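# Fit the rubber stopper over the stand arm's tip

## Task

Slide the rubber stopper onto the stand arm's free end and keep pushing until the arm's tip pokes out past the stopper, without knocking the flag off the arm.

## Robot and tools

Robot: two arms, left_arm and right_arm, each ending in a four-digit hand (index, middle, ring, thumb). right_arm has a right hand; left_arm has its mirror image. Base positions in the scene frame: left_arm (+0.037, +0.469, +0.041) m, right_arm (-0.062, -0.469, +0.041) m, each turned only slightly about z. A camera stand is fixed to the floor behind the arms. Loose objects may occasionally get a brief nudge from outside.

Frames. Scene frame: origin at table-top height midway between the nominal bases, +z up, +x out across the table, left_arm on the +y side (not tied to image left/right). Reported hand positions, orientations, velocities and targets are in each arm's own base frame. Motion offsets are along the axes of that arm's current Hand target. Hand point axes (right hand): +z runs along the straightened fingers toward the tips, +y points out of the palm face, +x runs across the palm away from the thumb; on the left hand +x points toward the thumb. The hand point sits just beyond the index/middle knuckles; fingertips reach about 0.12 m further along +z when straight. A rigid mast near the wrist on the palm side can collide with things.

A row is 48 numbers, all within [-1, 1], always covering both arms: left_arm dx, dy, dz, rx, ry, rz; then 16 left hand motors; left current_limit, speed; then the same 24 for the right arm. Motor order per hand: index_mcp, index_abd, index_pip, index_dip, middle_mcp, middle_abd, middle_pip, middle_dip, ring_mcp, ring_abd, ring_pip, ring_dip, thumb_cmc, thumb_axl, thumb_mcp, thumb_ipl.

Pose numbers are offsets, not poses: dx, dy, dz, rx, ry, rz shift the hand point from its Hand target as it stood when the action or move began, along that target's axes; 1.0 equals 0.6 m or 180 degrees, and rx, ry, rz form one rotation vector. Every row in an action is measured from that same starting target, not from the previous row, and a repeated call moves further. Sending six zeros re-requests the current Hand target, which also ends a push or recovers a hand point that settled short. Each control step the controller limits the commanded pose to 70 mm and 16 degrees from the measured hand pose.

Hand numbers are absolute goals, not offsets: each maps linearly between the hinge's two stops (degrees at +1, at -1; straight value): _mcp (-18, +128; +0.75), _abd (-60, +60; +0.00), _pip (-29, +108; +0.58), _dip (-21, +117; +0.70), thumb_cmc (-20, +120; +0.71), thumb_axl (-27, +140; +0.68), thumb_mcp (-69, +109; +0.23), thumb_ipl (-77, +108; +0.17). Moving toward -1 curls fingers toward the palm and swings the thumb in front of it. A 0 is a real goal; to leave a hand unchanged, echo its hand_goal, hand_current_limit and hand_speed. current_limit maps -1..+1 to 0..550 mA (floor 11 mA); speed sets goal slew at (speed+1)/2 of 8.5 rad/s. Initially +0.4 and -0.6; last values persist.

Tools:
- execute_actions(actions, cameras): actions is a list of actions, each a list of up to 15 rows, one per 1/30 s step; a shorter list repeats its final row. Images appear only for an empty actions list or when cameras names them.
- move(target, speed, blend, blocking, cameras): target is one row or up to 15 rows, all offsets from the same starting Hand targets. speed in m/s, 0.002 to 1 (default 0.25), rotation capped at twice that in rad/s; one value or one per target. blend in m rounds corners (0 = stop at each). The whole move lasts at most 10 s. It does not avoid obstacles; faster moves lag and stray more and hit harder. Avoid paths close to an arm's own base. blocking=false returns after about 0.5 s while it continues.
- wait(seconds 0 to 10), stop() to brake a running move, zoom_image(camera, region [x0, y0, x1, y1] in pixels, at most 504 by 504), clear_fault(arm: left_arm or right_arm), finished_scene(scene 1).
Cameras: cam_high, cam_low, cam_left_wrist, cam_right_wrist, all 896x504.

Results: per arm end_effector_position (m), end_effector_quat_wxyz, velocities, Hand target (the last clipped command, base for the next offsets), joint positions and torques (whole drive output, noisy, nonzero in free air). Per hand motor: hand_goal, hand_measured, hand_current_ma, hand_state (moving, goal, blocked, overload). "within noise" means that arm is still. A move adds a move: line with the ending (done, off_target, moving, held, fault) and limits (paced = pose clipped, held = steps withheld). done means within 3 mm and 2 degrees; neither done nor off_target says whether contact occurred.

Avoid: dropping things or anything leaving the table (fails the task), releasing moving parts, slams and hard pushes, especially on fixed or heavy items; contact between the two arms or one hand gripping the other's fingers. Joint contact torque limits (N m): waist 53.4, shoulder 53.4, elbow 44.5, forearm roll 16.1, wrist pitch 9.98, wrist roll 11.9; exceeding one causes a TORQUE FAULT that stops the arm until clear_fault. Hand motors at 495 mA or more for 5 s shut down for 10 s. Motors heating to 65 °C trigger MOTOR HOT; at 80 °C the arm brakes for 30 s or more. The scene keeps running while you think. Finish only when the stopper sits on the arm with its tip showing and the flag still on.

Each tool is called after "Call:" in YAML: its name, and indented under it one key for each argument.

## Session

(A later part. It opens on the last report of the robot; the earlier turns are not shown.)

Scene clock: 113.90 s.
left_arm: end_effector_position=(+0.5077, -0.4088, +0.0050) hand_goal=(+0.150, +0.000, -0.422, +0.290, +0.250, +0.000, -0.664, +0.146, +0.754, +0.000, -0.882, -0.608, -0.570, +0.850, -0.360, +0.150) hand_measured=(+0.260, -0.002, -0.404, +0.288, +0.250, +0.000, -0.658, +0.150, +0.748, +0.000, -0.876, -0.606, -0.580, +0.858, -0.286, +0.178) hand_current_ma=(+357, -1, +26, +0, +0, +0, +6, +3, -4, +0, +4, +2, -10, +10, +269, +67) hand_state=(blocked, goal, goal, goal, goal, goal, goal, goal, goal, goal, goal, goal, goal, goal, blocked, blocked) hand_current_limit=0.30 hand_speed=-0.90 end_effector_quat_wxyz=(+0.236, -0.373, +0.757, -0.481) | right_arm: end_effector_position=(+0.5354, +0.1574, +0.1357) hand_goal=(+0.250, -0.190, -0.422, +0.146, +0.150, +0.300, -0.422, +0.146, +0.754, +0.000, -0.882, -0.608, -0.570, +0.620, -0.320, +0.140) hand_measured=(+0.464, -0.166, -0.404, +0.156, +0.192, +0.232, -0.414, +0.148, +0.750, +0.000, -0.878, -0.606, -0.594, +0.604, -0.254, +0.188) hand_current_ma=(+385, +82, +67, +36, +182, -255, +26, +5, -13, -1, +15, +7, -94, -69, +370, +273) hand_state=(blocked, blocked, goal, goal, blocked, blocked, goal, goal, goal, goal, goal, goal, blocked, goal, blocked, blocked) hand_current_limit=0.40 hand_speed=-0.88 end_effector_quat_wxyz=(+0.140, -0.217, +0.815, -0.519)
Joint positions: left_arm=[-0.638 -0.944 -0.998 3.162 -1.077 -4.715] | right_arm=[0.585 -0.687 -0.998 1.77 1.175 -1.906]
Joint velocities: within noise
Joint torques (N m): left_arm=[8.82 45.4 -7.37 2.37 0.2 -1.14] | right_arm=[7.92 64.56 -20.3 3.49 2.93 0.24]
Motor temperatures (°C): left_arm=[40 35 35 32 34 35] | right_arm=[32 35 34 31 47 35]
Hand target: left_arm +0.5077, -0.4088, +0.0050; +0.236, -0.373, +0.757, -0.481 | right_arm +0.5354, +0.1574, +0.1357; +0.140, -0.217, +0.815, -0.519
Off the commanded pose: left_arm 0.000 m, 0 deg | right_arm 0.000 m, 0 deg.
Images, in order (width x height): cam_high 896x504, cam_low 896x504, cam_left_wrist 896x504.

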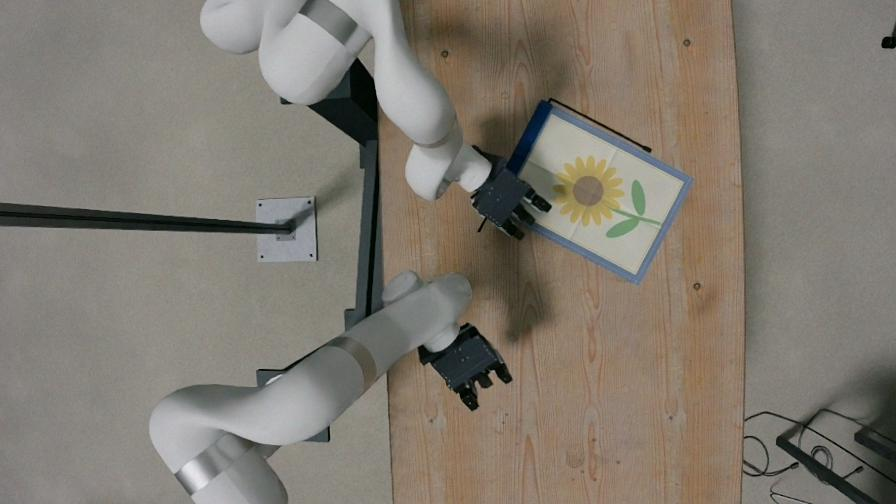

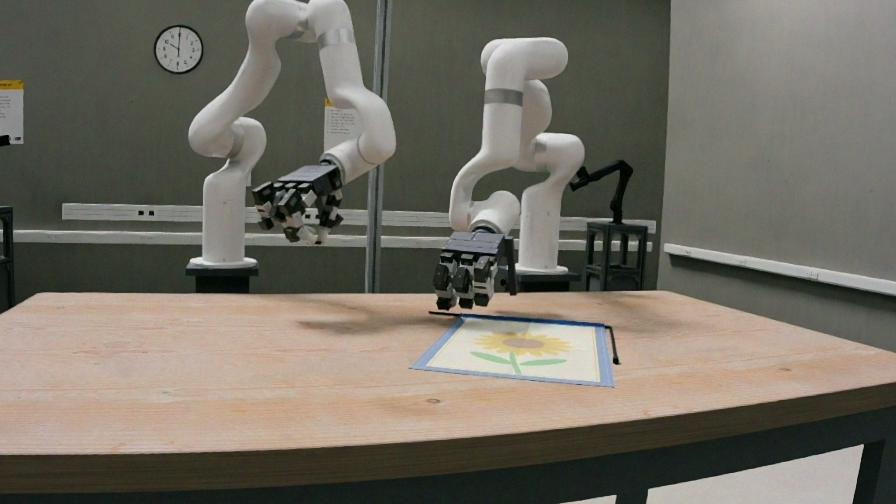

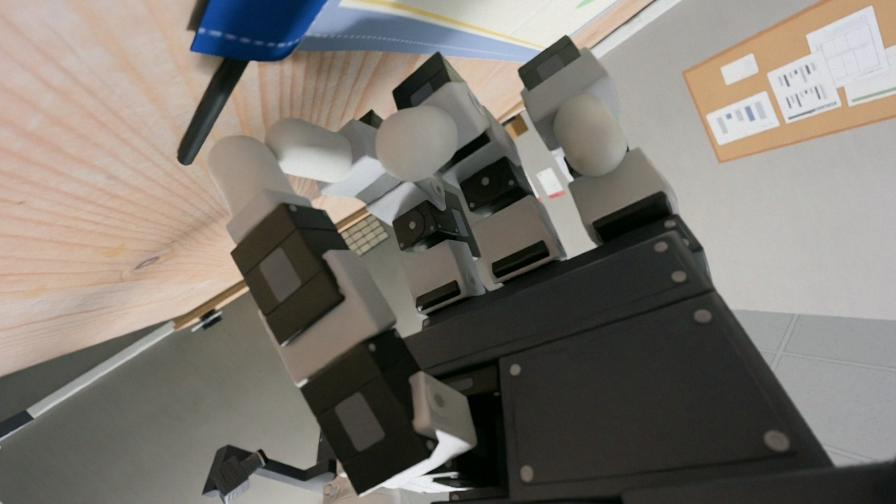

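Call:
move:
  target: [0,0.0043,-0.0091,0,0,0,0.40,0,-0.423,0.145,0.25,0,-0.664,0.145,0.753,0,-0.883,-0.609,-0.571,0.85,-0.292,0.168,0.1,-0.8,0,0,0,0,0,0,0.25,-0.19,-0.423,0.145,0.15,0.3,-0.423,0.145,0.753,0,-0.883,-0.609,-0.571,0.62,-0.32,0.14,0.4,-0.88]
  speed: 0.05
  cameras: ["cam_left_wrist"]

Call:
zoom_image:
  camera: "cam_left_wrist"
  region: [140, 0, 440, 200]

Scene clock: 119.77 s.
left_arm: end_effector_position=(+0.5029, -0.4051, +0.0050) hand_goal=(+0.400, +0.000, -0.422, +0.146, +0.250, +0.000, -0.664, +0.146, +0.754, +0.000, -0.882, -0.608, -0.570, +0.850, -0.292, +0.168) hand_measured=(+0.390, -0.002, -0.416, +0.150, +0.250, +0.000, -0.658, +0.150, +0.748, +0.000, -0.876, -0.606, -0.572, +0.852, -0.286, +0.170) hand_current_ma=(-12, -1, +5, +2, +0, +0, +6, +3, -4, +0, +4, +2, +0, +1, +6, +2) hand_state=(goal, goal, goal, goal, goal, goal, goal, goal, goal, goal, goal, goal, goal, goal, goal, goal) hand_current_limit=0.10 hand_speed=-0.80 end_effector_quat_wxyz=(+0.236, -0.373, +0.757, -0.481) | right_arm: end_effector_position=(+0.5354, +0.1574, +0.1357) hand_goal=(+0.250, -0.190, -0.422, +0.146, +0.150, +0.300, -0.422, +0.146, +0.754, +0.000, -0.882, -0.608, -0.570, +0.620, -0.320, +0.140) hand_measured=(+0.464, -0.166, -0.404, +0.156, +0.192, +0.232, -0.414, +0.148, +0.750, +0.000, -0.878, -0.606, -0.594, +0.604, -0.254, +0.188) hand_current_ma=(+385, +82, +67, +36, +182, -255, +26, +5, -13, -1, +15, +7, -94, -69, +370, +273) hand_state=(blocked, blocked, goal, goal, blocked, blocked, goal, goal, goal, goal, goal, goal, blocked, goal, blocked, blocked) hand_current_limit=0.40 hand_speed=-0.88 end_effector_quat_wxyz=(+0.140, -0.217, +0.815, -0.519)
Joint positions: left_arm=[-0.638 -0.938 -0.981 3.162 -1.088 -4.715] | right_arm=[0.585 -0.687 -0.998 1.77 1.175 -1.906]
Joint torques (N m): left_arm=[8.06 45.54 -6.71 2.12 -2.91 1.12] | right_arm=[8.14 65.17 -20.17 3.32 2.87 0.32]
Hand target: left_arm +0.5029, -0.4051, +0.0050; +0.236, -0.373, +0.757, -0.481 | right_arm +0.5354, +0.1574, +0.1357; +0.140, -0.217, +0.815, -0.519
Off the commanded pose: left_arm 0.000 m, 0 deg | right_arm 0.000 m, 0 deg.
move: done
Images, in order (width x height): cam_left_wrist 896x504.

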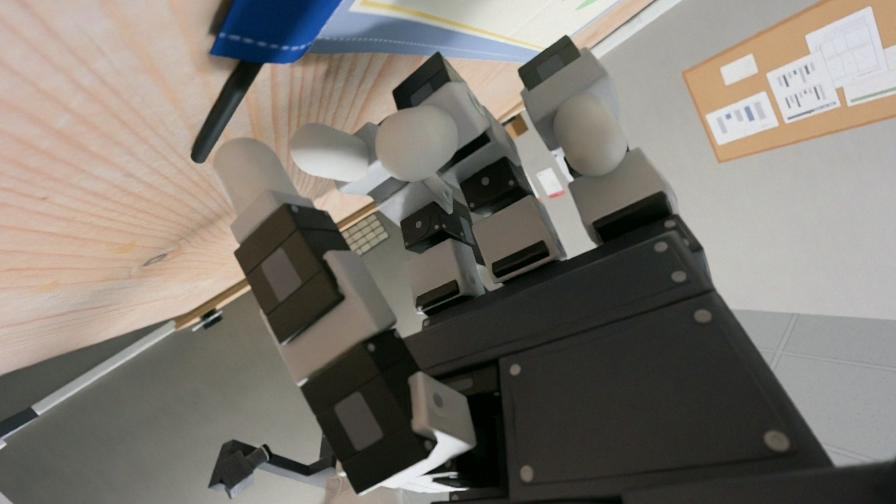

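Scaled by 1.680 from the camera's 896x504 image, which has a finer 1280x720 frame.

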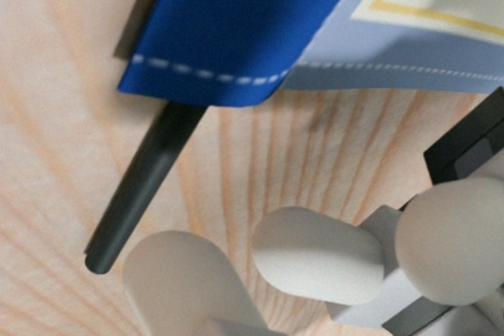

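Call:
move:
  target: [0,0.03171,0.01481,0,0,0,0.42,0,-0.423,0.145,0.25,0,-0.664,0.145,0.753,0,-0.883,-0.609,-0.571,0.85,-0.292,0.168,0.1,-0.8,0,0,0,0,0,0,0.25,-0.19,-0.423,0.145,0.15,0.3,-0.423,0.145,0.753,0,-0.883,-0.609,-0.571,0.62,-0.32,0.14,0.4,-0.88]
  speed: 0.04
  cameras: ["cam_left_wrist","cam_low"]

Call:
zoom_image:
  camera: "cam_left_wrist"
  region: [160, 80, 400, 240]

Call:
zoom_image:
  camera: "cam_low"
  region: [410, 260, 500, 330]

Scene clock: 122.40 s.
left_arm: end_effector_position=(+0.5029, -0.4051, -0.0160) hand_goal=(+0.420, +0.000, -0.422, +0.146, +0.250, +0.000, -0.664, +0.146, +0.754, +0.000, -0.882, -0.608, -0.570, +0.850, -0.292, +0.168) hand_measured=(+0.410, -0.002, -0.416, +0.150, +0.250, +0.000, -0.658, +0.150, +0.748, +0.000, -0.876, -0.606, -0.572, +0.852, -0.286, +0.170) hand_current_ma=(-13, -1, +4, +2, +0, +0, +6, +3, -4, +0, +4, +2, +0, +1, +6, +2) hand_state=(goal, goal, goal, goal, goal, goal, goal, goal, goal, goal, goal, goal, goal, goal, goal, goal) hand_current_limit=0.10 hand_speed=-0.80 end_effector_quat_wxyz=(+0.236, -0.373, +0.757, -0.481) | right_arm: end_effector_position=(+0.5354, +0.1574, +0.1357) hand_goal=(+0.250, -0.190, -0.422, +0.146, +0.150, +0.300, -0.422, +0.146, +0.754, +0.000, -0.882, -0.608, -0.570, +0.620, -0.320, +0.140) hand_measured=(+0.464, -0.166, -0.404, +0.156, +0.192, +0.232, -0.414, +0.148, +0.750, +0.000, -0.878, -0.606, -0.594, +0.604, -0.254, +0.188) hand_current_ma=(+385, +82, +67, +36, +182, -255, +26, +5, -13, -1, +15, +7, -94, -69, +370, +273) hand_state=(blocked, blocked, goal, goal, blocked, blocked, goal, goal, goal, goal, goal, goal, blocked, goal, blocked, blocked) hand_current_limit=0.40 hand_speed=-0.88 end_effector_quat_wxyz=(+0.140, -0.217, +0.815, -0.519)
Joint positions: left_arm=[-0.638 -0.99 -1.006 3.162 -1.116 -4.714] | right_arm=[0.585 -0.687 -0.998 1.77 1.175 -1.906]
Joint torques (N m): left_arm=[3.38 22.15 -21.77 -2.4 -2.91 1.6] | right_arm=[7.55 64.59 -20.6 3.33 2.91 0.24]
Hand target: left_arm +0.5029, -0.4051, -0.0160; +0.236, -0.373, +0.757, -0.481 | right_arm +0.5354, +0.1574, +0.1357; +0.140, -0.217, +0.815, -0.519
Off the commanded pose: left_arm 0.000 m, 0 deg | right_arm 0.000 m, 0 deg.
move: done
Images, in order (width x height): cam_low 896x504, cam_left_wrist 896x504.

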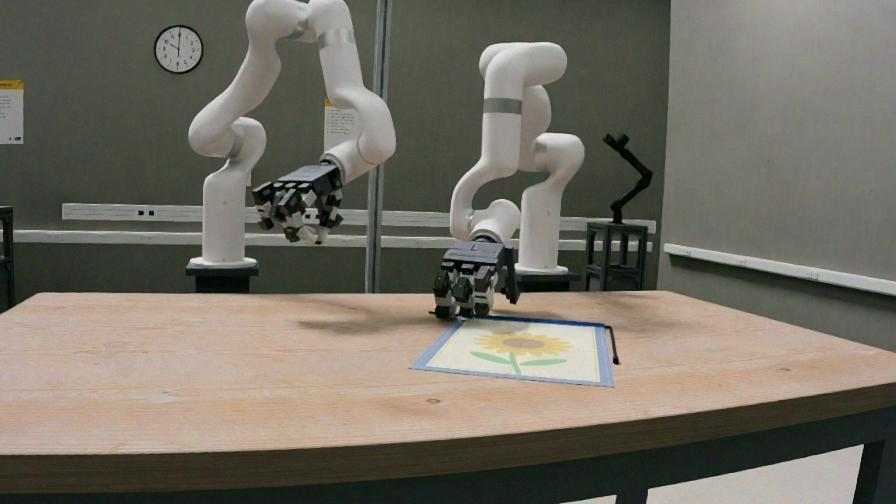

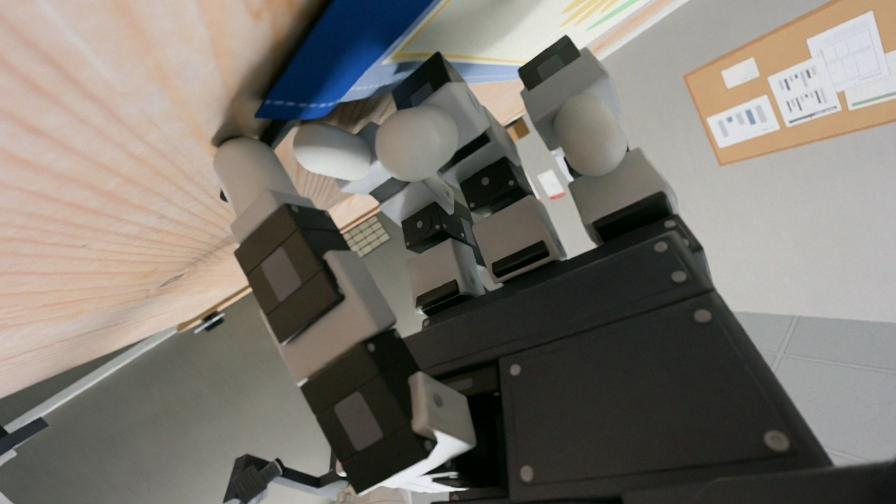

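Scaled by 2.100 from the camera's 896x504 image, which has a finer 1280x720 frame.

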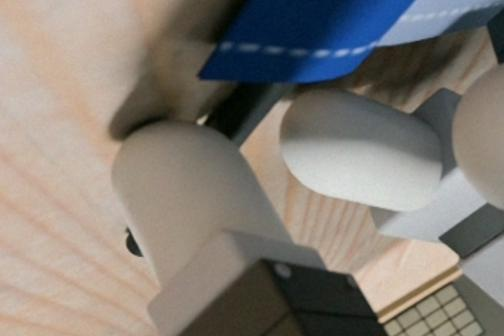

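Scaled by 5.600 from the camera's 896x504 image, which has a finer 1280x720 frame.

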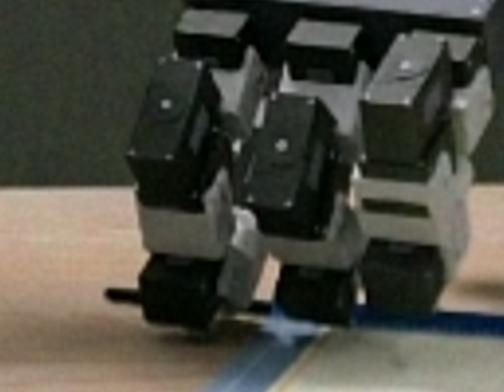

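Call:
move:
  target: [0,0.00226,0.00106,0,0,0,0.33,0,-0.423,0.29,0.25,0,-0.664,0.145,0.753,0,-0.883,-0.609,-0.571,0.85,-0.292,0.168,0.2,-0.9,0,0,0,0,0,0,0.25,-0.19,-0.423,0.145,0.15,0.3,-0.423,0.145,0.753,0,-0.883,-0.609,-0.571,0.62,-0.32,0.14,0.4,-0.88]
  speed: 0.03
  cameras: ["cam_left_wrist"]

Call:
zoom_image:
  camera: "cam_left_wrist"
  region: [160, 80, 400, 240]

Scene clock: 123.53 s.
left_arm: end_effector_position=(+0.5029, -0.4051, -0.0174) hand_goal=(+0.330, +0.000, -0.422, +0.290, +0.250, +0.000, -0.664, +0.146, +0.754, +0.000, -0.882, -0.608, -0.570, +0.850, -0.292, +0.168) hand_measured=(+0.348, -0.002, -0.440, +0.250, +0.250, +0.000, -0.658, +0.150, +0.748, +0.000, -0.876, -0.606, -0.572, +0.852, -0.288, +0.170) hand_current_ma=(+28, -1, -26, -79, +0, +0, +6, +3, -4, +0, +4, +2, +0, +2, +6, +2) hand_state=(goal, goal, goal, blocked, goal, goal, goal, goal, goal, goal, goal, goal, goal, goal, goal, goal) hand_current_limit=0.20 hand_speed=-0.90 end_effector_quat_wxyz=(+0.236, -0.373, +0.757, -0.481) | right_arm: end_effector_position=(+0.5354, +0.1574, +0.1357) hand_goal=(+0.250, -0.190, -0.422, +0.146, +0.150, +0.300, -0.422, +0.146, +0.754, +0.000, -0.882, -0.608, -0.570, +0.620, -0.320, +0.140) hand_measured=(+0.464, -0.166, -0.404, +0.156, +0.192, +0.232, -0.414, +0.148, +0.750, +0.000, -0.878, -0.606, -0.594, +0.604, -0.254, +0.188) hand_current_ma=(+385, +82, +67, +36, +182, -255, +26, +5, -13, -1, +15, +7, -94, -69, +370, +273) hand_state=(blocked, blocked, goal, goal, blocked, blocked, goal, goal, goal, goal, goal, goal, blocked, goal, blocked, blocked) hand_current_limit=0.40 hand_speed=-0.88 end_effector_quat_wxyz=(+0.140, -0.217, +0.815, -0.519)
Joint positions: left_arm=[-0.638 -0.994 -1.007 3.162 -1.118 -4.714] | right_arm=[0.585 -0.687 -0.998 1.77 1.175 -1.906]
Joint torques (N m): left_arm=[-5.7 16.12 -17.23 -2.41 -0.38 1.76] | right_arm=[7.37 65.35 -20.38 3 2.97 0.26]
Hand target: left_arm +0.5029, -0.4051, -0.0175; +0.236, -0.373, +0.757, -0.481 | right_arm +0.5354, +0.1574, +0.1357; +0.140, -0.217, +0.815, -0.519
Off the commanded pose: left_arm 0.000 m, 0 deg | right_arm 0.000 m, 0 deg.
move: done
Images, in order (width x height): cam_left_wrist 896x504.

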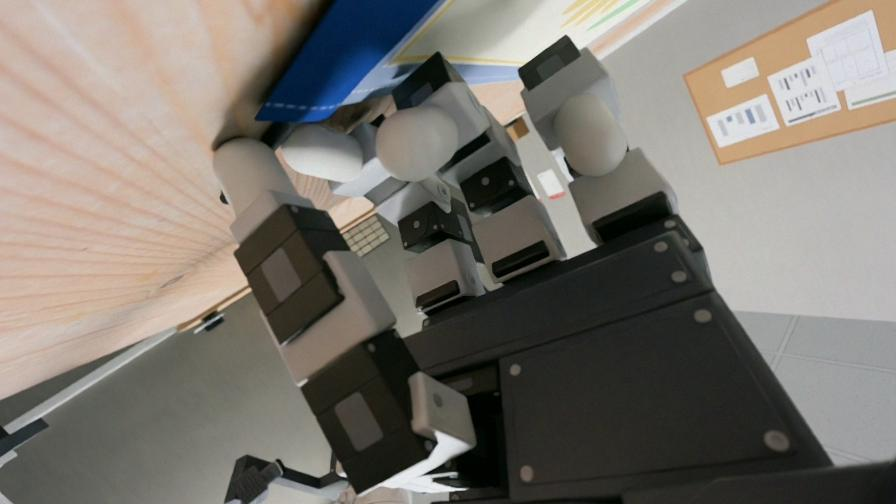

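Scaled by 2.100 from the camera's 896x504 image, which has a finer 1280x720 frame.

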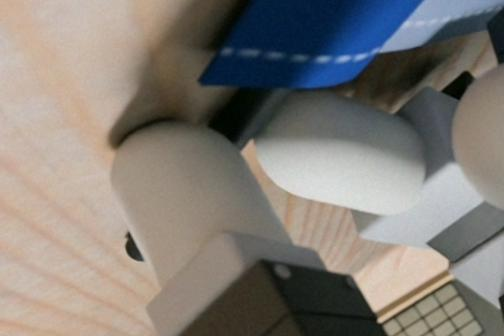

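Call:
execute_actions:
  actions:
    - [[0,0,0,0,0,0,0.20,0,-0.423,0.29,0.25,0,-0.664,0.145,0.753,0,-0.883,-0.609,-0.571,0.85,-0.34,0.15,0.5,-0.92,0,0,0,0,0,0,0.25,-0.19,-0.423,0.145,0.15,0.3,-0.423,0.145,0.753,0,-0.883,-0.609,-0.571,0.62,-0.32,0.14,0.4,-0.88]]
    - [[0,0,0,0,0,0,0.20,0,-0.423,0.29,0.25,0,-0.664,0.145,0.753,0,-0.883,-0.609,-0.571,0.85,-0.34,0.15,0.5,-0.92,0,0,0,0,0,0,0.25,-0.19,-0.423,0.145,0.15,0.3,-0.423,0.145,0.753,0,-0.883,-0.609,-0.571,0.62,-0.32,0.14,0.4,-0.88]]
    - [[0,0,0,0,0,0,0.20,0,-0.423,0.29,0.25,0,-0.664,0.145,0.753,0,-0.883,-0.609,-0.571,0.85,-0.34,0.15,0.5,-0.92,0,0,0,0,0,0,0.25,-0.19,-0.423,0.145,0.15,0.3,-0.423,0.145,0.753,0,-0.883,-0.609,-0.571,0.62,-0.32,0.14,0.4,-0.88]]
  cameras: ["cam_left_wrist","cam_low"]

Call:
zoom_image:
  camera: "cam_left_wrist"
  region: [160, 80, 400, 240]

Call:
zoom_image:
  camera: "cam_low"
  region: [410, 260, 500, 330]

Scene clock: 125.77 s.
left_arm: end_effector_position=(+0.5029, -0.4051, -0.0175) hand_goal=(+0.200, +0.000, -0.422, +0.290, +0.250, +0.000, -0.664, +0.146, +0.754, +0.000, -0.882, -0.608, -0.570, +0.850, -0.340, +0.150) hand_measured=(+0.318, -0.002, -0.432, +0.262, +0.250, +0.000, -0.658, +0.150, +0.748, +0.000, -0.876, -0.606, -0.574, +0.856, -0.290, +0.168) hand_current_ma=(+399, -1, -11, -48, +0, +0, +6, +3, -4, +0, +4, +2, -3, +6, +157, +39) hand_state=(blocked, goal, goal, blocked, goal, goal, goal, goal, goal, goal, goal, goal, goal, goal, blocked, goal) hand_current_limit=0.50 hand_speed=-0.92 end_effector_quat_wxyz=(+0.236, -0.373, +0.757, -0.481) | right_arm: end_effector_position=(+0.5354, +0.1574, +0.1357) hand_goal=(+0.250, -0.190, -0.422, +0.146, +0.150, +0.300, -0.422, +0.146, +0.754, +0.000, -0.882, -0.608, -0.570, +0.620, -0.320, +0.140) hand_measured=(+0.464, -0.166, -0.404, +0.156, +0.192, +0.232, -0.414, +0.148, +0.750, +0.000, -0.878, -0.606, -0.594, +0.604, -0.254, +0.188) hand_current_ma=(+385, +82, +67, +36, +182, -255, +26, +5, -13, -1, +15, +7, -94, -69, +370, +273) hand_state=(blocked, blocked, goal, goal, blocked, blocked, goal, goal, goal, goal, goal, goal, blocked, goal, blocked, blocked) hand_current_limit=0.40 hand_speed=-0.88 end_effector_quat_wxyz=(+0.140, -0.217, +0.815, -0.519)
Joint positions: left_arm=[-0.638 -0.994 -1.007 3.162 -1.118 -4.714] | right_arm=[0.585 -0.687 -0.998 1.77 1.175 -1.906]
Joint torques (N m): left_arm=[-9.31 25.99 -15.62 -2.25 1.1 1.77] | right_arm=[7.17 64.82 -20.34 3.48 2.9 0.18]
Hand target: left_arm +0.5029, -0.4051, -0.0175; +0.236, -0.373, +0.757, -0.481 | right_arm +0.5354, +0.1574, +0.1357; +0.140, -0.217, +0.815, -0.519
Off the commanded pose: left_arm 0.000 m, 0 deg | right_arm 0.000 m, 0 deg.
Images, in order (width x height): cam_low 896x504, cam_left_wrist 896x504.

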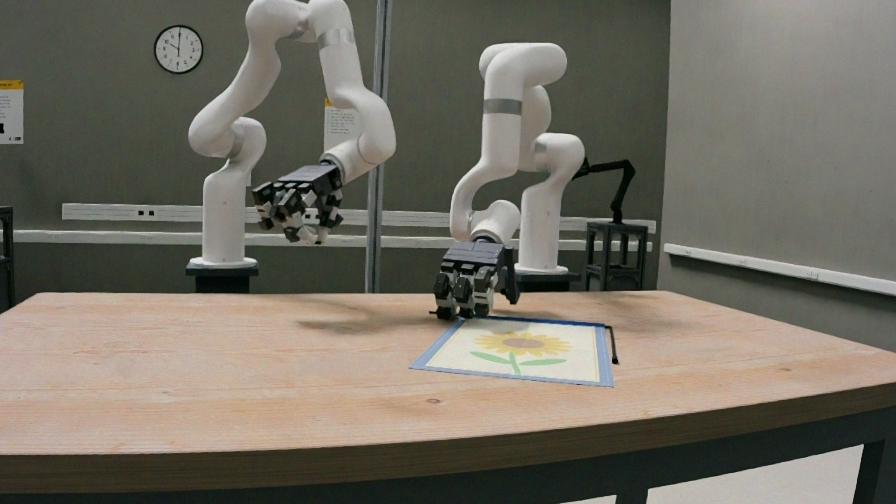

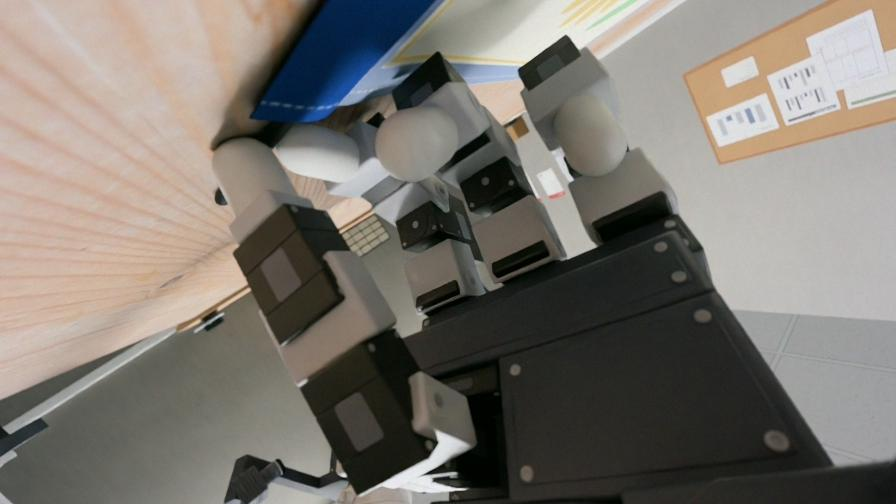

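Scaled by 2.100 from the camera's 896x504 image, which has a finer 1280x720 frame.

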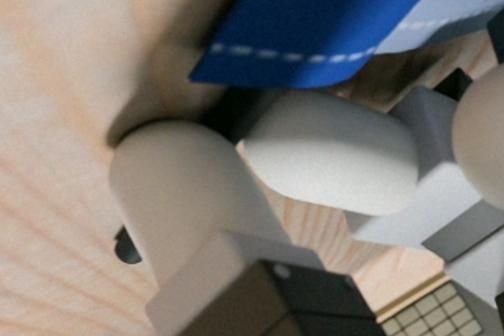

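Scaled by 5.600 from the camera's 896x504 image, which has a finer 1280x720 frame.

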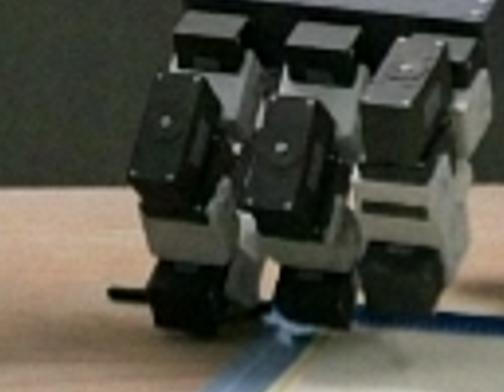

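Call:
execute_actions:
  actions:
    - [[0,0,0,0,0,0,0.1,0,-0.423,0.29,0.25,0,-0.664,0.145,0.753,0,-0.883,-0.609,-0.571,0.85,-0.40,0.12,0.6,-0.92,0,0,0,0,0,0,0.25,-0.19,-0.423,0.145,0.15,0.3,-0.423,0.145,0.753,0,-0.883,-0.609,-0.571,0.62,-0.32,0.14,0.4,-0.88]]
    - [[0,0,0,0,0,0,0.1,0,-0.423,0.29,0.25,0,-0.664,0.145,0.753,0,-0.883,-0.609,-0.571,0.85,-0.40,0.12,0.6,-0.92,0,0,0,0,0,0,0.25,-0.19,-0.423,0.145,0.15,0.3,-0.423,0.145,0.753,0,-0.883,-0.609,-0.571,0.62,-0.32,0.14,0.4,-0.88]]
    - [[0,0,0,0,0,0,0.1,0,-0.423,0.29,0.25,0,-0.664,0.145,0.753,0,-0.883,-0.609,-0.571,0.85,-0.40,0.12,0.6,-0.92,0,0,0,0,0,0,0.25,-0.19,-0.423,0.145,0.15,0.3,-0.423,0.145,0.753,0,-0.883,-0.609,-0.571,0.62,-0.32,0.14,0.4,-0.88]]
  cameras: ["cam_left_wrist"]

Call:
zoom_image:
  camera: "cam_left_wrist"
  region: [160, 80, 400, 240]

Call:
move:
  target: [0,-0.00302,-0.00141,0,0,0,0.1,0,-0.423,0.29,0.25,0,-0.664,0.145,0.753,0,-0.883,-0.609,-0.571,0.85,-0.40,0.12,0.6,-0.92,0,0,0,0,0,0,0.25,-0.19,-0.423,0.145,0.15,0.3,-0.423,0.145,0.753,0,-0.883,-0.609,-0.571,0.62,-0.32,0.14,0.4,-0.88]
  speed: 0.01
  cameras: ["cam_left_wrist"]

Call:
zoom_image:
  camera: "cam_left_wrist"
  region: [160, 80, 400, 240]

Scene clock: 128.37 s.
left_arm: end_effector_position=(+0.5029, -0.4051, -0.0175) hand_goal=(+0.100, +0.000, -0.422, +0.290, +0.250, +0.000, -0.664, +0.146, +0.754, +0.000, -0.882, -0.608, -0.570, +0.850, -0.400, +0.120) hand_measured=(+0.316, -0.002, -0.430, +0.262, +0.250, +0.000, -0.658, +0.150, +0.748, +0.000, -0.876, -0.606, -0.574, +0.856, -0.290, +0.168) hand_current_ma=(+440, -1, -8, -48, +0, +0, +6, +3, -4, +0, +4, +2, -4, +8, +440, +152) hand_state=(blocked, goal, goal, blocked, goal, goal, goal, goal, goal, goal, goal, goal, goal, goal, blocked, blocked) hand_current_limit=0.60 hand_speed=-0.92 end_effector_quat_wxyz=(+0.236, -0.373, +0.757, -0.481) | right_arm: end_effector_position=(+0.5354, +0.1574, +0.1357) hand_goal=(+0.250, -0.190, -0.422, +0.146, +0.150, +0.300, -0.422, +0.146, +0.754, +0.000, -0.882, -0.608, -0.570, +0.620, -0.320, +0.140) hand_measured=(+0.464, -0.166, -0.404, +0.156, +0.192, +0.232, -0.414, +0.148, +0.750, +0.000, -0.878, -0.606, -0.594, +0.604, -0.254, +0.188) hand_current_ma=(+385, +82, +67, +36, +182, -255, +26, +5, -13, -1, +15, +7, -94, -69, +370, +273) hand_state=(blocked, blocked, goal, goal, blocked, blocked, goal, goal, goal, goal, goal, goal, blocked, goal, blocked, blocked) hand_current_limit=0.40 hand_speed=-0.88 end_effector_quat_wxyz=(+0.140, -0.217, +0.815, -0.519)
Joint positions: left_arm=[-0.638 -0.994 -1.007 3.162 -1.118 -4.714] | right_arm=[0.585 -0.687 -0.998 1.77 1.175 -1.906]
Joint torques (N m): left_arm=[-8.08 39.24 -14.43 -2.47 1.07 1.74] | right_arm=[7.09 64.61 -20.26 3.62 2.99 0.24]
Hand target: left_arm +0.5029, -0.4051, -0.0175; +0.236, -0.373, +0.757, -0.481 | right_arm +0.5354, +0.1574, +0.1357; +0.140, -0.217, +0.815, -0.519
Off the commanded pose: left_arm 0.000 m, 0 deg | right_arm 0.000 m, 0 deg.
Images, in order (width x height): cam_left_wrist 896x504.

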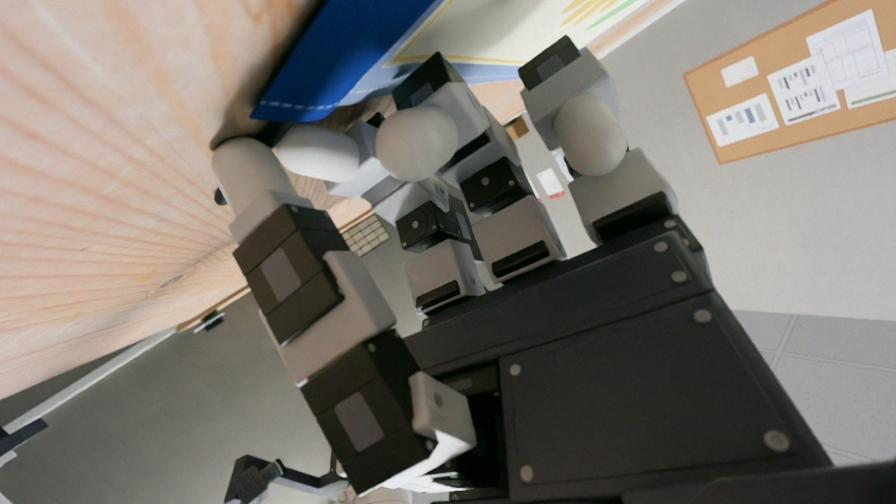

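Scaled by 2.100 from the camera's 896x504 image, which has a finer 1280x720 frame.

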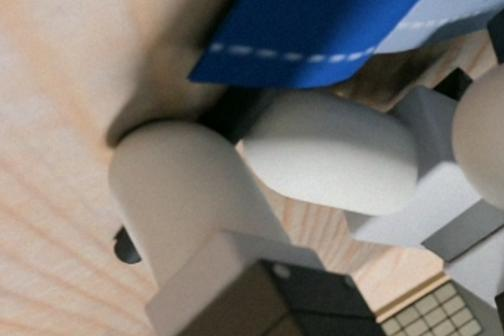

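Scene clock: 129.07 s.
left_arm: end_effector_position=(+0.5029, -0.4051, -0.0155) hand_goal=(+0.100, +0.000, -0.422, +0.290, +0.250, +0.000, -0.664, +0.146, +0.754, +0.000, -0.882, -0.608, -0.570, +0.850, -0.400, +0.120) hand_measured=(+0.312, -0.002, -0.418, +0.272, +0.250, +0.000, -0.658, +0.150, +0.748, +0.000, -0.876, -0.606, -0.574, +0.856, -0.306, +0.164) hand_current_ma=(+440, -1, +3, -25, +0, +0, +6, +3, -4, +0, +4, +2, -4, +8, +384, +134) hand_state=(blocked, goal, goal, goal, goal, goal, goal, goal, goal, goal, goal, goal, goal, goal, blocked, blocked) hand_current_limit=0.60 hand_speed=-0.92 end_effector_quat_wxyz=(+0.236, -0.373, +0.757, -0.481) | right_arm: end_effector_position=(+0.5354, +0.1574, +0.1357) hand_goal=(+0.250, -0.190, -0.422, +0.146, +0.150, +0.300, -0.422, +0.146, +0.754, +0.000, -0.882, -0.608, -0.570, +0.620, -0.320, +0.140) hand_measured=(+0.464, -0.166, -0.404, +0.156, +0.192, +0.232, -0.414, +0.148, +0.750, +0.000, -0.878, -0.606, -0.594, +0.604, -0.254, +0.188) hand_current_ma=(+385, +82, +67, +36, +182, -255, +26, +5, -13, -1, +15, +7, -94, -69, +370, +273) hand_state=(blocked, blocked, goal, goal, blocked, blocked, goal, goal, goal, goal, goal, goal, blocked, goal, blocked, blocked) hand_current_limit=0.40 hand_speed=-0.88 end_effector_quat_wxyz=(+0.140, -0.217, +0.815, -0.519)
Joint positions: left_arm=[-0.638 -0.989 -1.005 3.162 -1.115 -4.714] | right_arm=[0.585 -0.687 -0.998 1.77 1.175 -1.906]
Joint torques (N m): left_arm=[-7.76 42.59 -2.53 -0.99 1.01 1.18] | right_arm=[7.45 64.66 -20.24 3.51 2.84 0.24]
Hand target: left_arm +0.5029, -0.4051, -0.0155; +0.236, -0.373, +0.757, -0.481 | right_arm +0.5354, +0.1574, +0.1357; +0.140, -0.217, +0.815, -0.519
Off the commanded pose: left_arm 0.000 m, 0 deg | right_arm 0.000 m, 0 deg.
move: done
Images, in order (width x height): cam_left_wrist 896x504.

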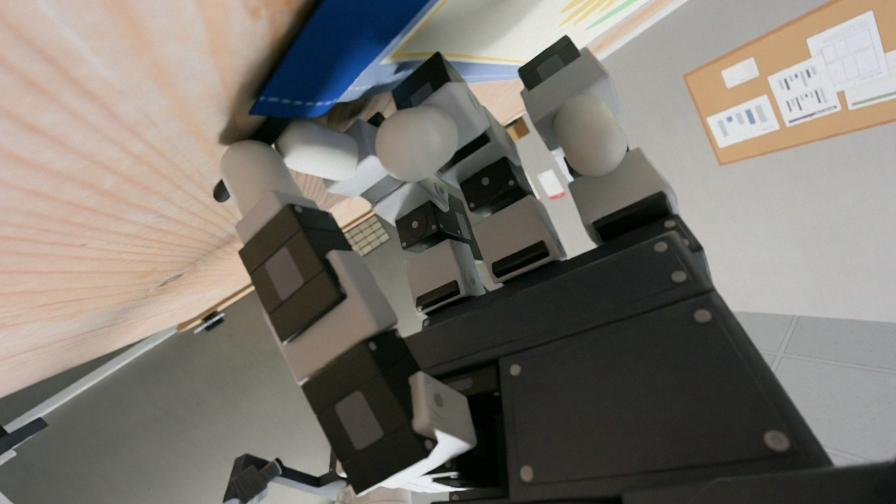

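Scaled by 2.100 from the camera's 896x504 image, which has a finer 1280x720 frame.

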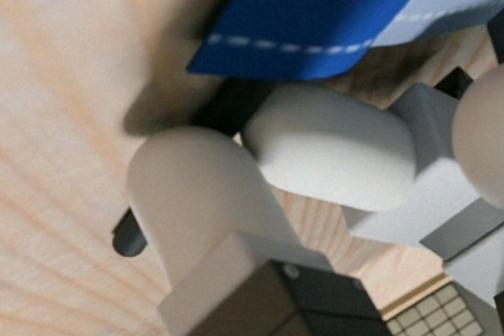

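Call:
move:
  target: [0,-0.00302,-0.00141,0,0,0,0.1,0,-0.423,0.29,0.25,0,-0.664,0.145,0.753,0,-0.883,-0.609,-0.571,0.85,-0.42,0.12,0.6,-0.92,0,0,0,0,0,0,0.25,-0.19,-0.423,0.145,0.15,0.3,-0.423,0.145,0.753,0,-0.883,-0.609,-0.571,0.62,-0.32,0.14,0.4,-0.88]
  speed: 0.01
  cameras: ["cam_left_wrist","cam_low"]

Call:
zoom_image:
  camera: "cam_left_wrist"
  region: [160, 80, 400, 240]

Call:
zoom_image:
  camera: "cam_low"
  region: [410, 260, 500, 330]

Scene clock: 130.23 s.
left_arm: end_effector_position=(+0.5029, -0.4051, -0.0135) hand_goal=(+0.100, +0.000, -0.422, +0.290, +0.250, +0.000, -0.664, +0.146, +0.754, +0.000, -0.882, -0.608, -0.570, +0.850, -0.420, +0.120) hand_measured=(+0.288, -0.002, -0.400, +0.290, +0.250, +0.000, -0.658, +0.150, +0.748, +0.000, -0.876, -0.606, -0.574, +0.858, -0.314, +0.164) hand_current_ma=(+440, -1, +33, +0, +0, +0, +6, +3, -4, +0, +4, +2, -4, +12, +440, +134) hand_state=(blocked, goal, blocked, goal, goal, goal, goal, goal, goal, goal, goal, goal, goal, goal, blocked, blocked) hand_current_limit=0.60 hand_speed=-0.92 end_effector_quat_wxyz=(+0.236, -0.373, +0.757, -0.481) | right_arm: end_effector_position=(+0.5354, +0.1574, +0.1357) hand_goal=(+0.250, -0.190, -0.422, +0.146, +0.150, +0.300, -0.422, +0.146, +0.754, +0.000, -0.882, -0.608, -0.570, +0.620, -0.320, +0.140) hand_measured=(+0.464, -0.166, -0.404, +0.156, +0.192, +0.232, -0.414, +0.148, +0.750, +0.000, -0.878, -0.606, -0.594, +0.604, -0.254, +0.188) hand_current_ma=(+385, +82, +67, +36, +182, -255, +26, +5, -13, -1, +15, +7, -94, -69, +370, +273) hand_state=(blocked, blocked, goal, goal, blocked, blocked, goal, goal, goal, goal, goal, goal, blocked, goal, blocked, blocked) hand_current_limit=0.40 hand_speed=-0.88 end_effector_quat_wxyz=(+0.140, -0.217, +0.815, -0.519)
Joint positions: left_arm=[-0.638 -0.984 -1.003 3.162 -1.113 -4.714] | right_arm=[0.585 -0.687 -0.998 1.77 1.175 -1.906]
Joint torques (N m): left_arm=[-5.35 45.38 -6.16 1.73 0.33 -0.61] | right_arm=[8.01 64.81 -20.3 3.17 2.85 0.18]
Hand target: left_arm +0.5029, -0.4051, -0.0135; +0.236, -0.373, +0.757, -0.481 | right_arm +0.5354, +0.1574, +0.1357; +0.140, -0.217, +0.815, -0.519
Off the commanded pose: left_arm 0.000 m, 0 deg | right_arm 0.000 m, 0 deg.
move: done
Images, in order (width x height): cam_low 896x504, cam_left_wrist 896x504.

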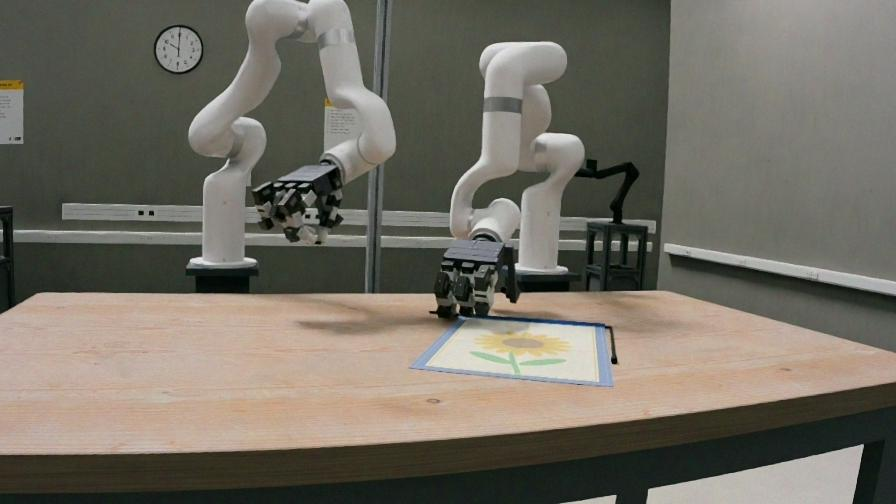

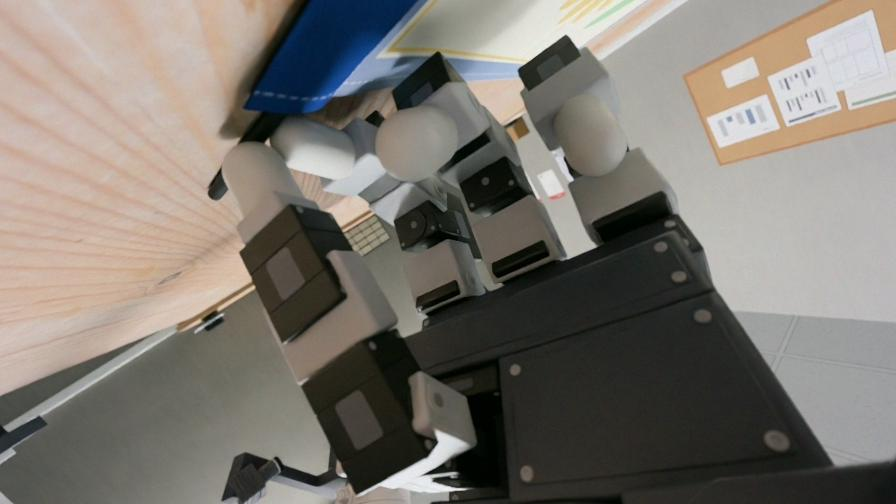

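Scaled by 2.100 from the camera's 896x504 image, which has a finer 1280x720 frame.

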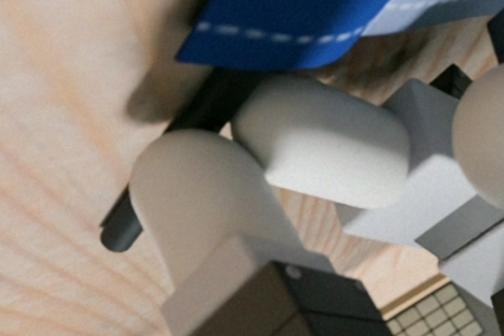

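Scaled by 5.600 from the camera's 896x504 image, which has a finer 1280x720 frame.

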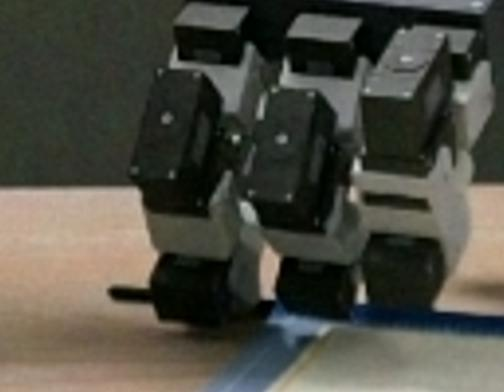

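Call:
execute_actions:
  actions: []
  cameras: ["cam_high","cam_low"]

Call:
zoom_image:
  camera: "cam_high"
  region: [240, 20, 460, 300]

Call:
zoom_image:
  camera: "cam_high"
  region: [580, 100, 680, 180]

Call:
zoom_image:
  camera: "cam_low"
  region: [560, 300, 660, 400]

Scene clock: 135.20 s.
left_arm: end_effector_position=(+0.5029, -0.4051, -0.0135) hand_goal=(+0.100, +0.000, -0.422, +0.290, +0.250, +0.000, -0.664, +0.146, +0.754, +0.000, -0.882, -0.608, -0.570, +0.850, -0.420, +0.120) hand_measured=(+0.288, -0.002, -0.400, +0.290, +0.250, +0.000, -0.658, +0.150, +0.748, +0.000, -0.876, -0.606, -0.574, +0.858, -0.314, +0.164) hand_current_ma=(+440, -1, +34, +0, +0, +0, +6, +3, -4, +0, +4, +2, -4, +12, +440, +134) hand_state=(blocked, goal, blocked, goal, goal, goal, goal, goal, goal, goal, goal, goal, goal, goal, blocked, blocked) hand_current_limit=0.60 hand_speed=-0.92 end_effector_quat_wxyz=(+0.236, -0.373, +0.757, -0.481) | right_arm: end_effector_position=(+0.5354, +0.1574, +0.1357) hand_goal=(+0.250, -0.190, -0.422, +0.146, +0.150, +0.300, -0.422, +0.146, +0.754, +0.000, -0.882, -0.608, -0.570, +0.620, -0.320, +0.140) hand_measured=(+0.464, -0.166, -0.404, +0.156, +0.192, +0.232, -0.414, +0.148, +0.750, +0.000, -0.878, -0.606, -0.594, +0.604, -0.254, +0.188) hand_current_ma=(+385, +82, +67, +36, +182, -255, +26, +5, -13, -1, +15, +7, -94, -69, +370, +273) hand_state=(blocked, blocked, goal, goal, blocked, blocked, goal, goal, goal, goal, goal, goal, blocked, goal, blocked, blocked) hand_current_limit=0.40 hand_speed=-0.88 end_effector_quat_wxyz=(+0.140, -0.217, +0.815, -0.519)
Joint positions: left_arm=[-0.638 -0.984 -1.003 3.162 -1.113 -4.714] | right_arm=[0.585 -0.687 -0.998 1.77 1.175 -1.906]
Joint velocities: within noise
Joint torques (N m): left_arm=[1.25 45.19 -8.84 1.61 -0.78 -1.2] | right_arm=[6.56 65.3 -20.24 3.21 2.9 0.37]
Motor temperatures (°C): left_arm=[40 35 35 32 34 35] | right_arm=[32 35 35 31 47 35]
Hand target: left_arm +0.5029, -0.4051, -0.0135; +0.236, -0.373, +0.757, -0.481 | right_arm +0.5354, +0.1574, +0.1357; +0.140, -0.217, +0.815, -0.519
Off the commanded pose: left_arm 0.000 m, 0 deg | right_arm 0.000 m, 0 deg.
Images, in order (width x height): cam_high 896x504, cam_low 896x504.

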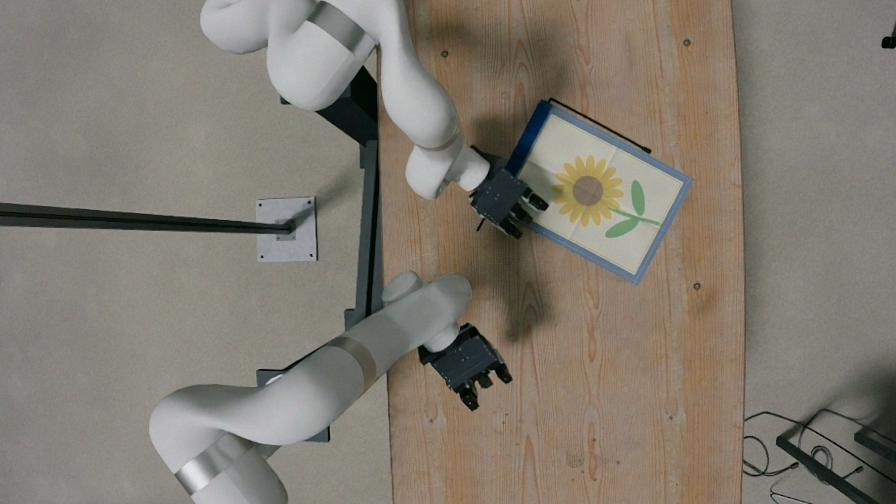

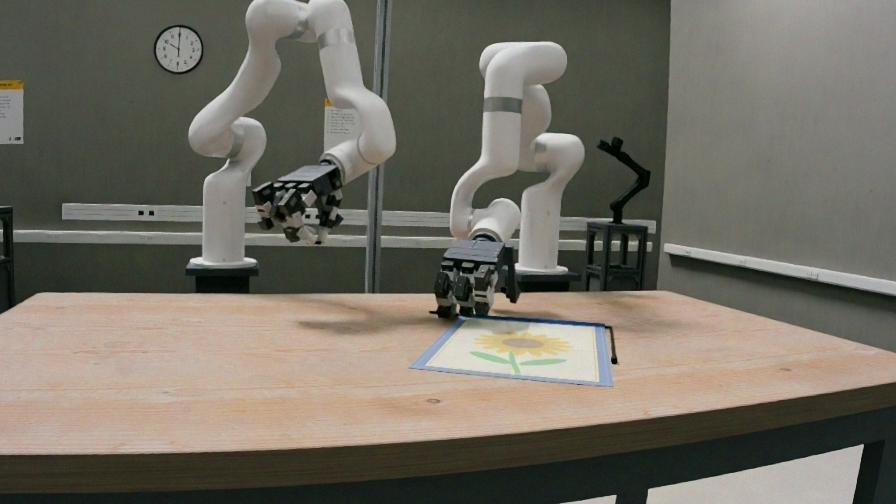

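Scaled by 1.800 from the camera's 896x504 image, which has a finer 1280x720 frame.

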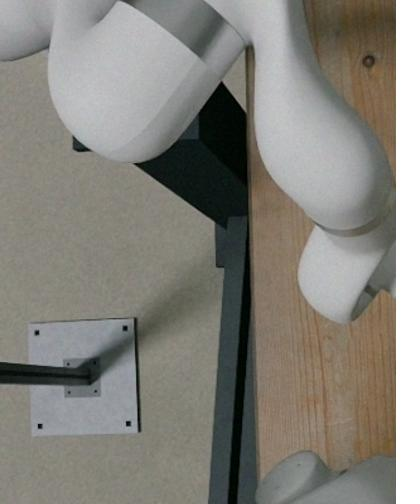

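Scaled by 5.040 from the camera's 896x504 image, which has a finer 1280x720 frame.

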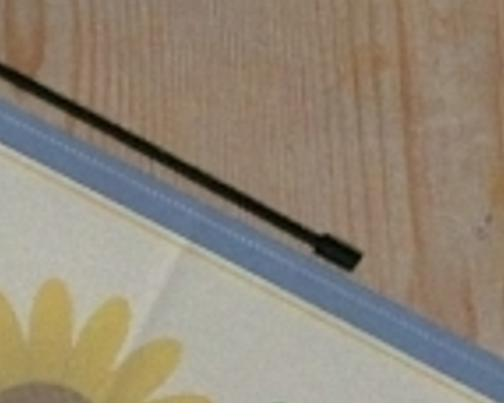

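Scaled by 5.040 from the camera's 896x504 image, which has a finer 1280x720 frame.

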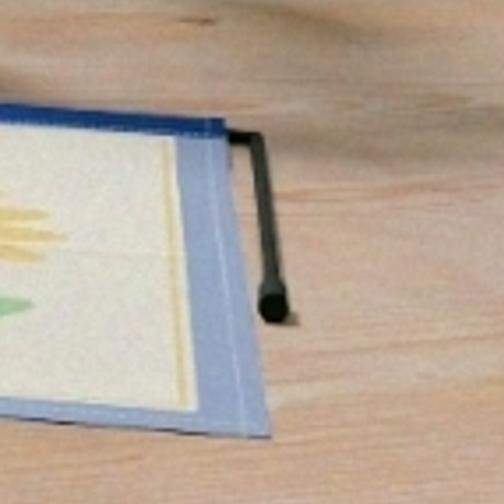

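Call:
move:
  target:
    - [0,0,0,0,0,0,0.42,0,-0.423,0.145,0.25,0,-0.664,0.145,0.753,0,-0.883,-0.609,-0.571,0.85,-0.292,0.168,0.2,-0.7,0,0,0,0,0,0,0.25,-0.19,-0.423,0.145,0.15,0.3,-0.423,0.145,0.753,0,-0.883,-0.609,-0.571,0.62,-0.32,0.14,0.4,-0.88]
    - [0.02,-0.015,-0.007,0,0,0,0.42,0,-0.423,0.145,0.25,0,-0.664,0.145,0.753,0,-0.883,-0.609,-0.571,0.85,-0.292,0.168,0.2,-0.7,0,0,0,0,0,0,0.25,-0.19,-0.423,0.145,0.15,0.3,-0.423,0.145,0.753,0,-0.883,-0.609,-0.571,0.62,-0.32,0.14,0.4,-0.88]
  speed: 0.04
  cameras: ["cam_left_wrist"]

Call:
zoom_image:
  camera: "cam_left_wrist"
  region: [140, 40, 400, 220]

Scene clock: 139.30 s.
left_arm: end_effector_position=(+0.4956, -0.4146, -0.0036) hand_goal=(+0.420, +0.000, -0.422, +0.146, +0.250, +0.000, -0.664, +0.146, +0.754, +0.000, -0.882, -0.608, -0.570, +0.850, -0.292, +0.168) hand_measured=(+0.410, -0.002, -0.416, +0.150, +0.250, +0.000, -0.658, +0.150, +0.748, +0.000, -0.876, -0.606, -0.570, +0.852, -0.292, +0.170) hand_current_ma=(-12, -1, +4, +2, +0, +0, +6, +3, -4, +0, +4, +2, +0, +1, +0, +2) hand_state=(goal, goal, goal, goal, goal, goal, goal, goal, goal, goal, goal, goal, goal, goal, goal, goal) hand_current_limit=0.20 hand_speed=-0.70 end_effector_quat_wxyz=(+0.236, -0.373, +0.757, -0.481) | right_arm: end_effector_position=(+0.5354, +0.1574, +0.1357) hand_goal=(+0.250, -0.190, -0.422, +0.146, +0.150, +0.300, -0.422, +0.146, +0.754, +0.000, -0.882, -0.608, -0.570, +0.620, -0.320, +0.140) hand_measured=(+0.464, -0.166, -0.404, +0.156, +0.192, +0.232, -0.414, +0.148, +0.750, +0.000, -0.878, -0.606, -0.594, +0.604, -0.254, +0.188) hand_current_ma=(+385, +82, +67, +36, +182, -255, +26, +5, -13, -1, +15, +7, -94, -69, +370, +273) hand_state=(blocked, blocked, goal, goal, blocked, blocked, goal, goal, goal, goal, goal, goal, blocked, goal, blocked, blocked) hand_current_limit=0.40 hand_speed=-0.88 end_effector_quat_wxyz=(+0.140, -0.217, +0.815, -0.519)
Joint positions: left_arm=[-0.662 -0.959 -0.991 3.137 -1.1 -4.714] | right_arm=[0.585 -0.687 -0.998 1.77 1.175 -1.906]
Joint torques (N m): left_arm=[-9.09 46.53 -6.48 -3.58 0.24 1.66] | right_arm=[7.16 65.15 -20.08 3.29 2.8 0.24]
Hand target: left_arm +0.4956, -0.4146, -0.0035; +0.236, -0.373, +0.757, -0.481 | right_arm +0.5354, +0.1574, +0.1357; +0.140, -0.217, +0.815, -0.519
Off the commanded pose: left_arm 0.000 m, 0 deg | right_arm 0.000 m, 0 deg.
move: done
Images, in order (width x height): cam_left_wrist 896x504.

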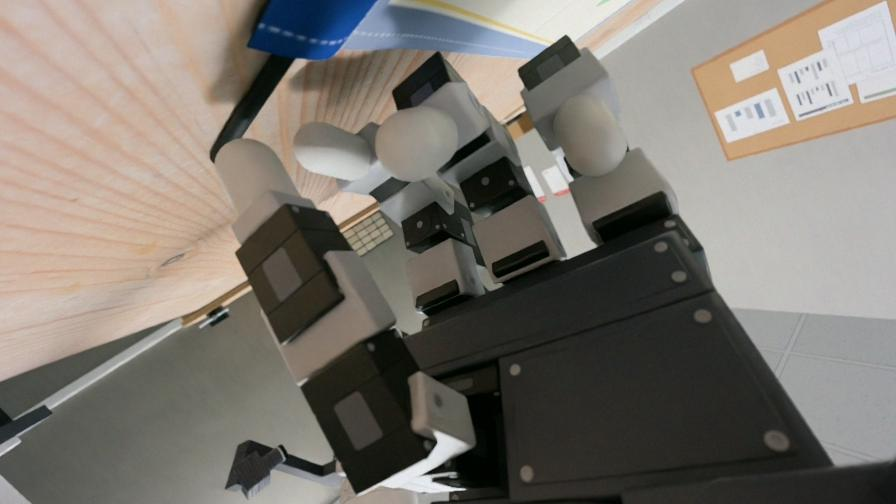

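Scaled by 1.938 from the camera's 896x504 image, which has a finer 1280x720 frame.

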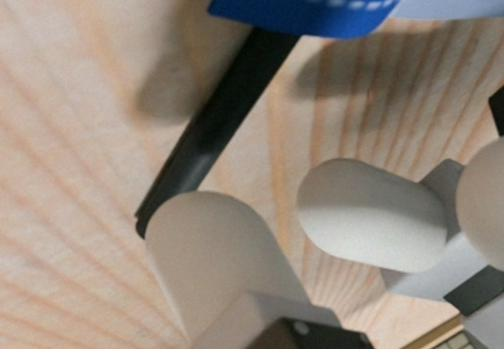

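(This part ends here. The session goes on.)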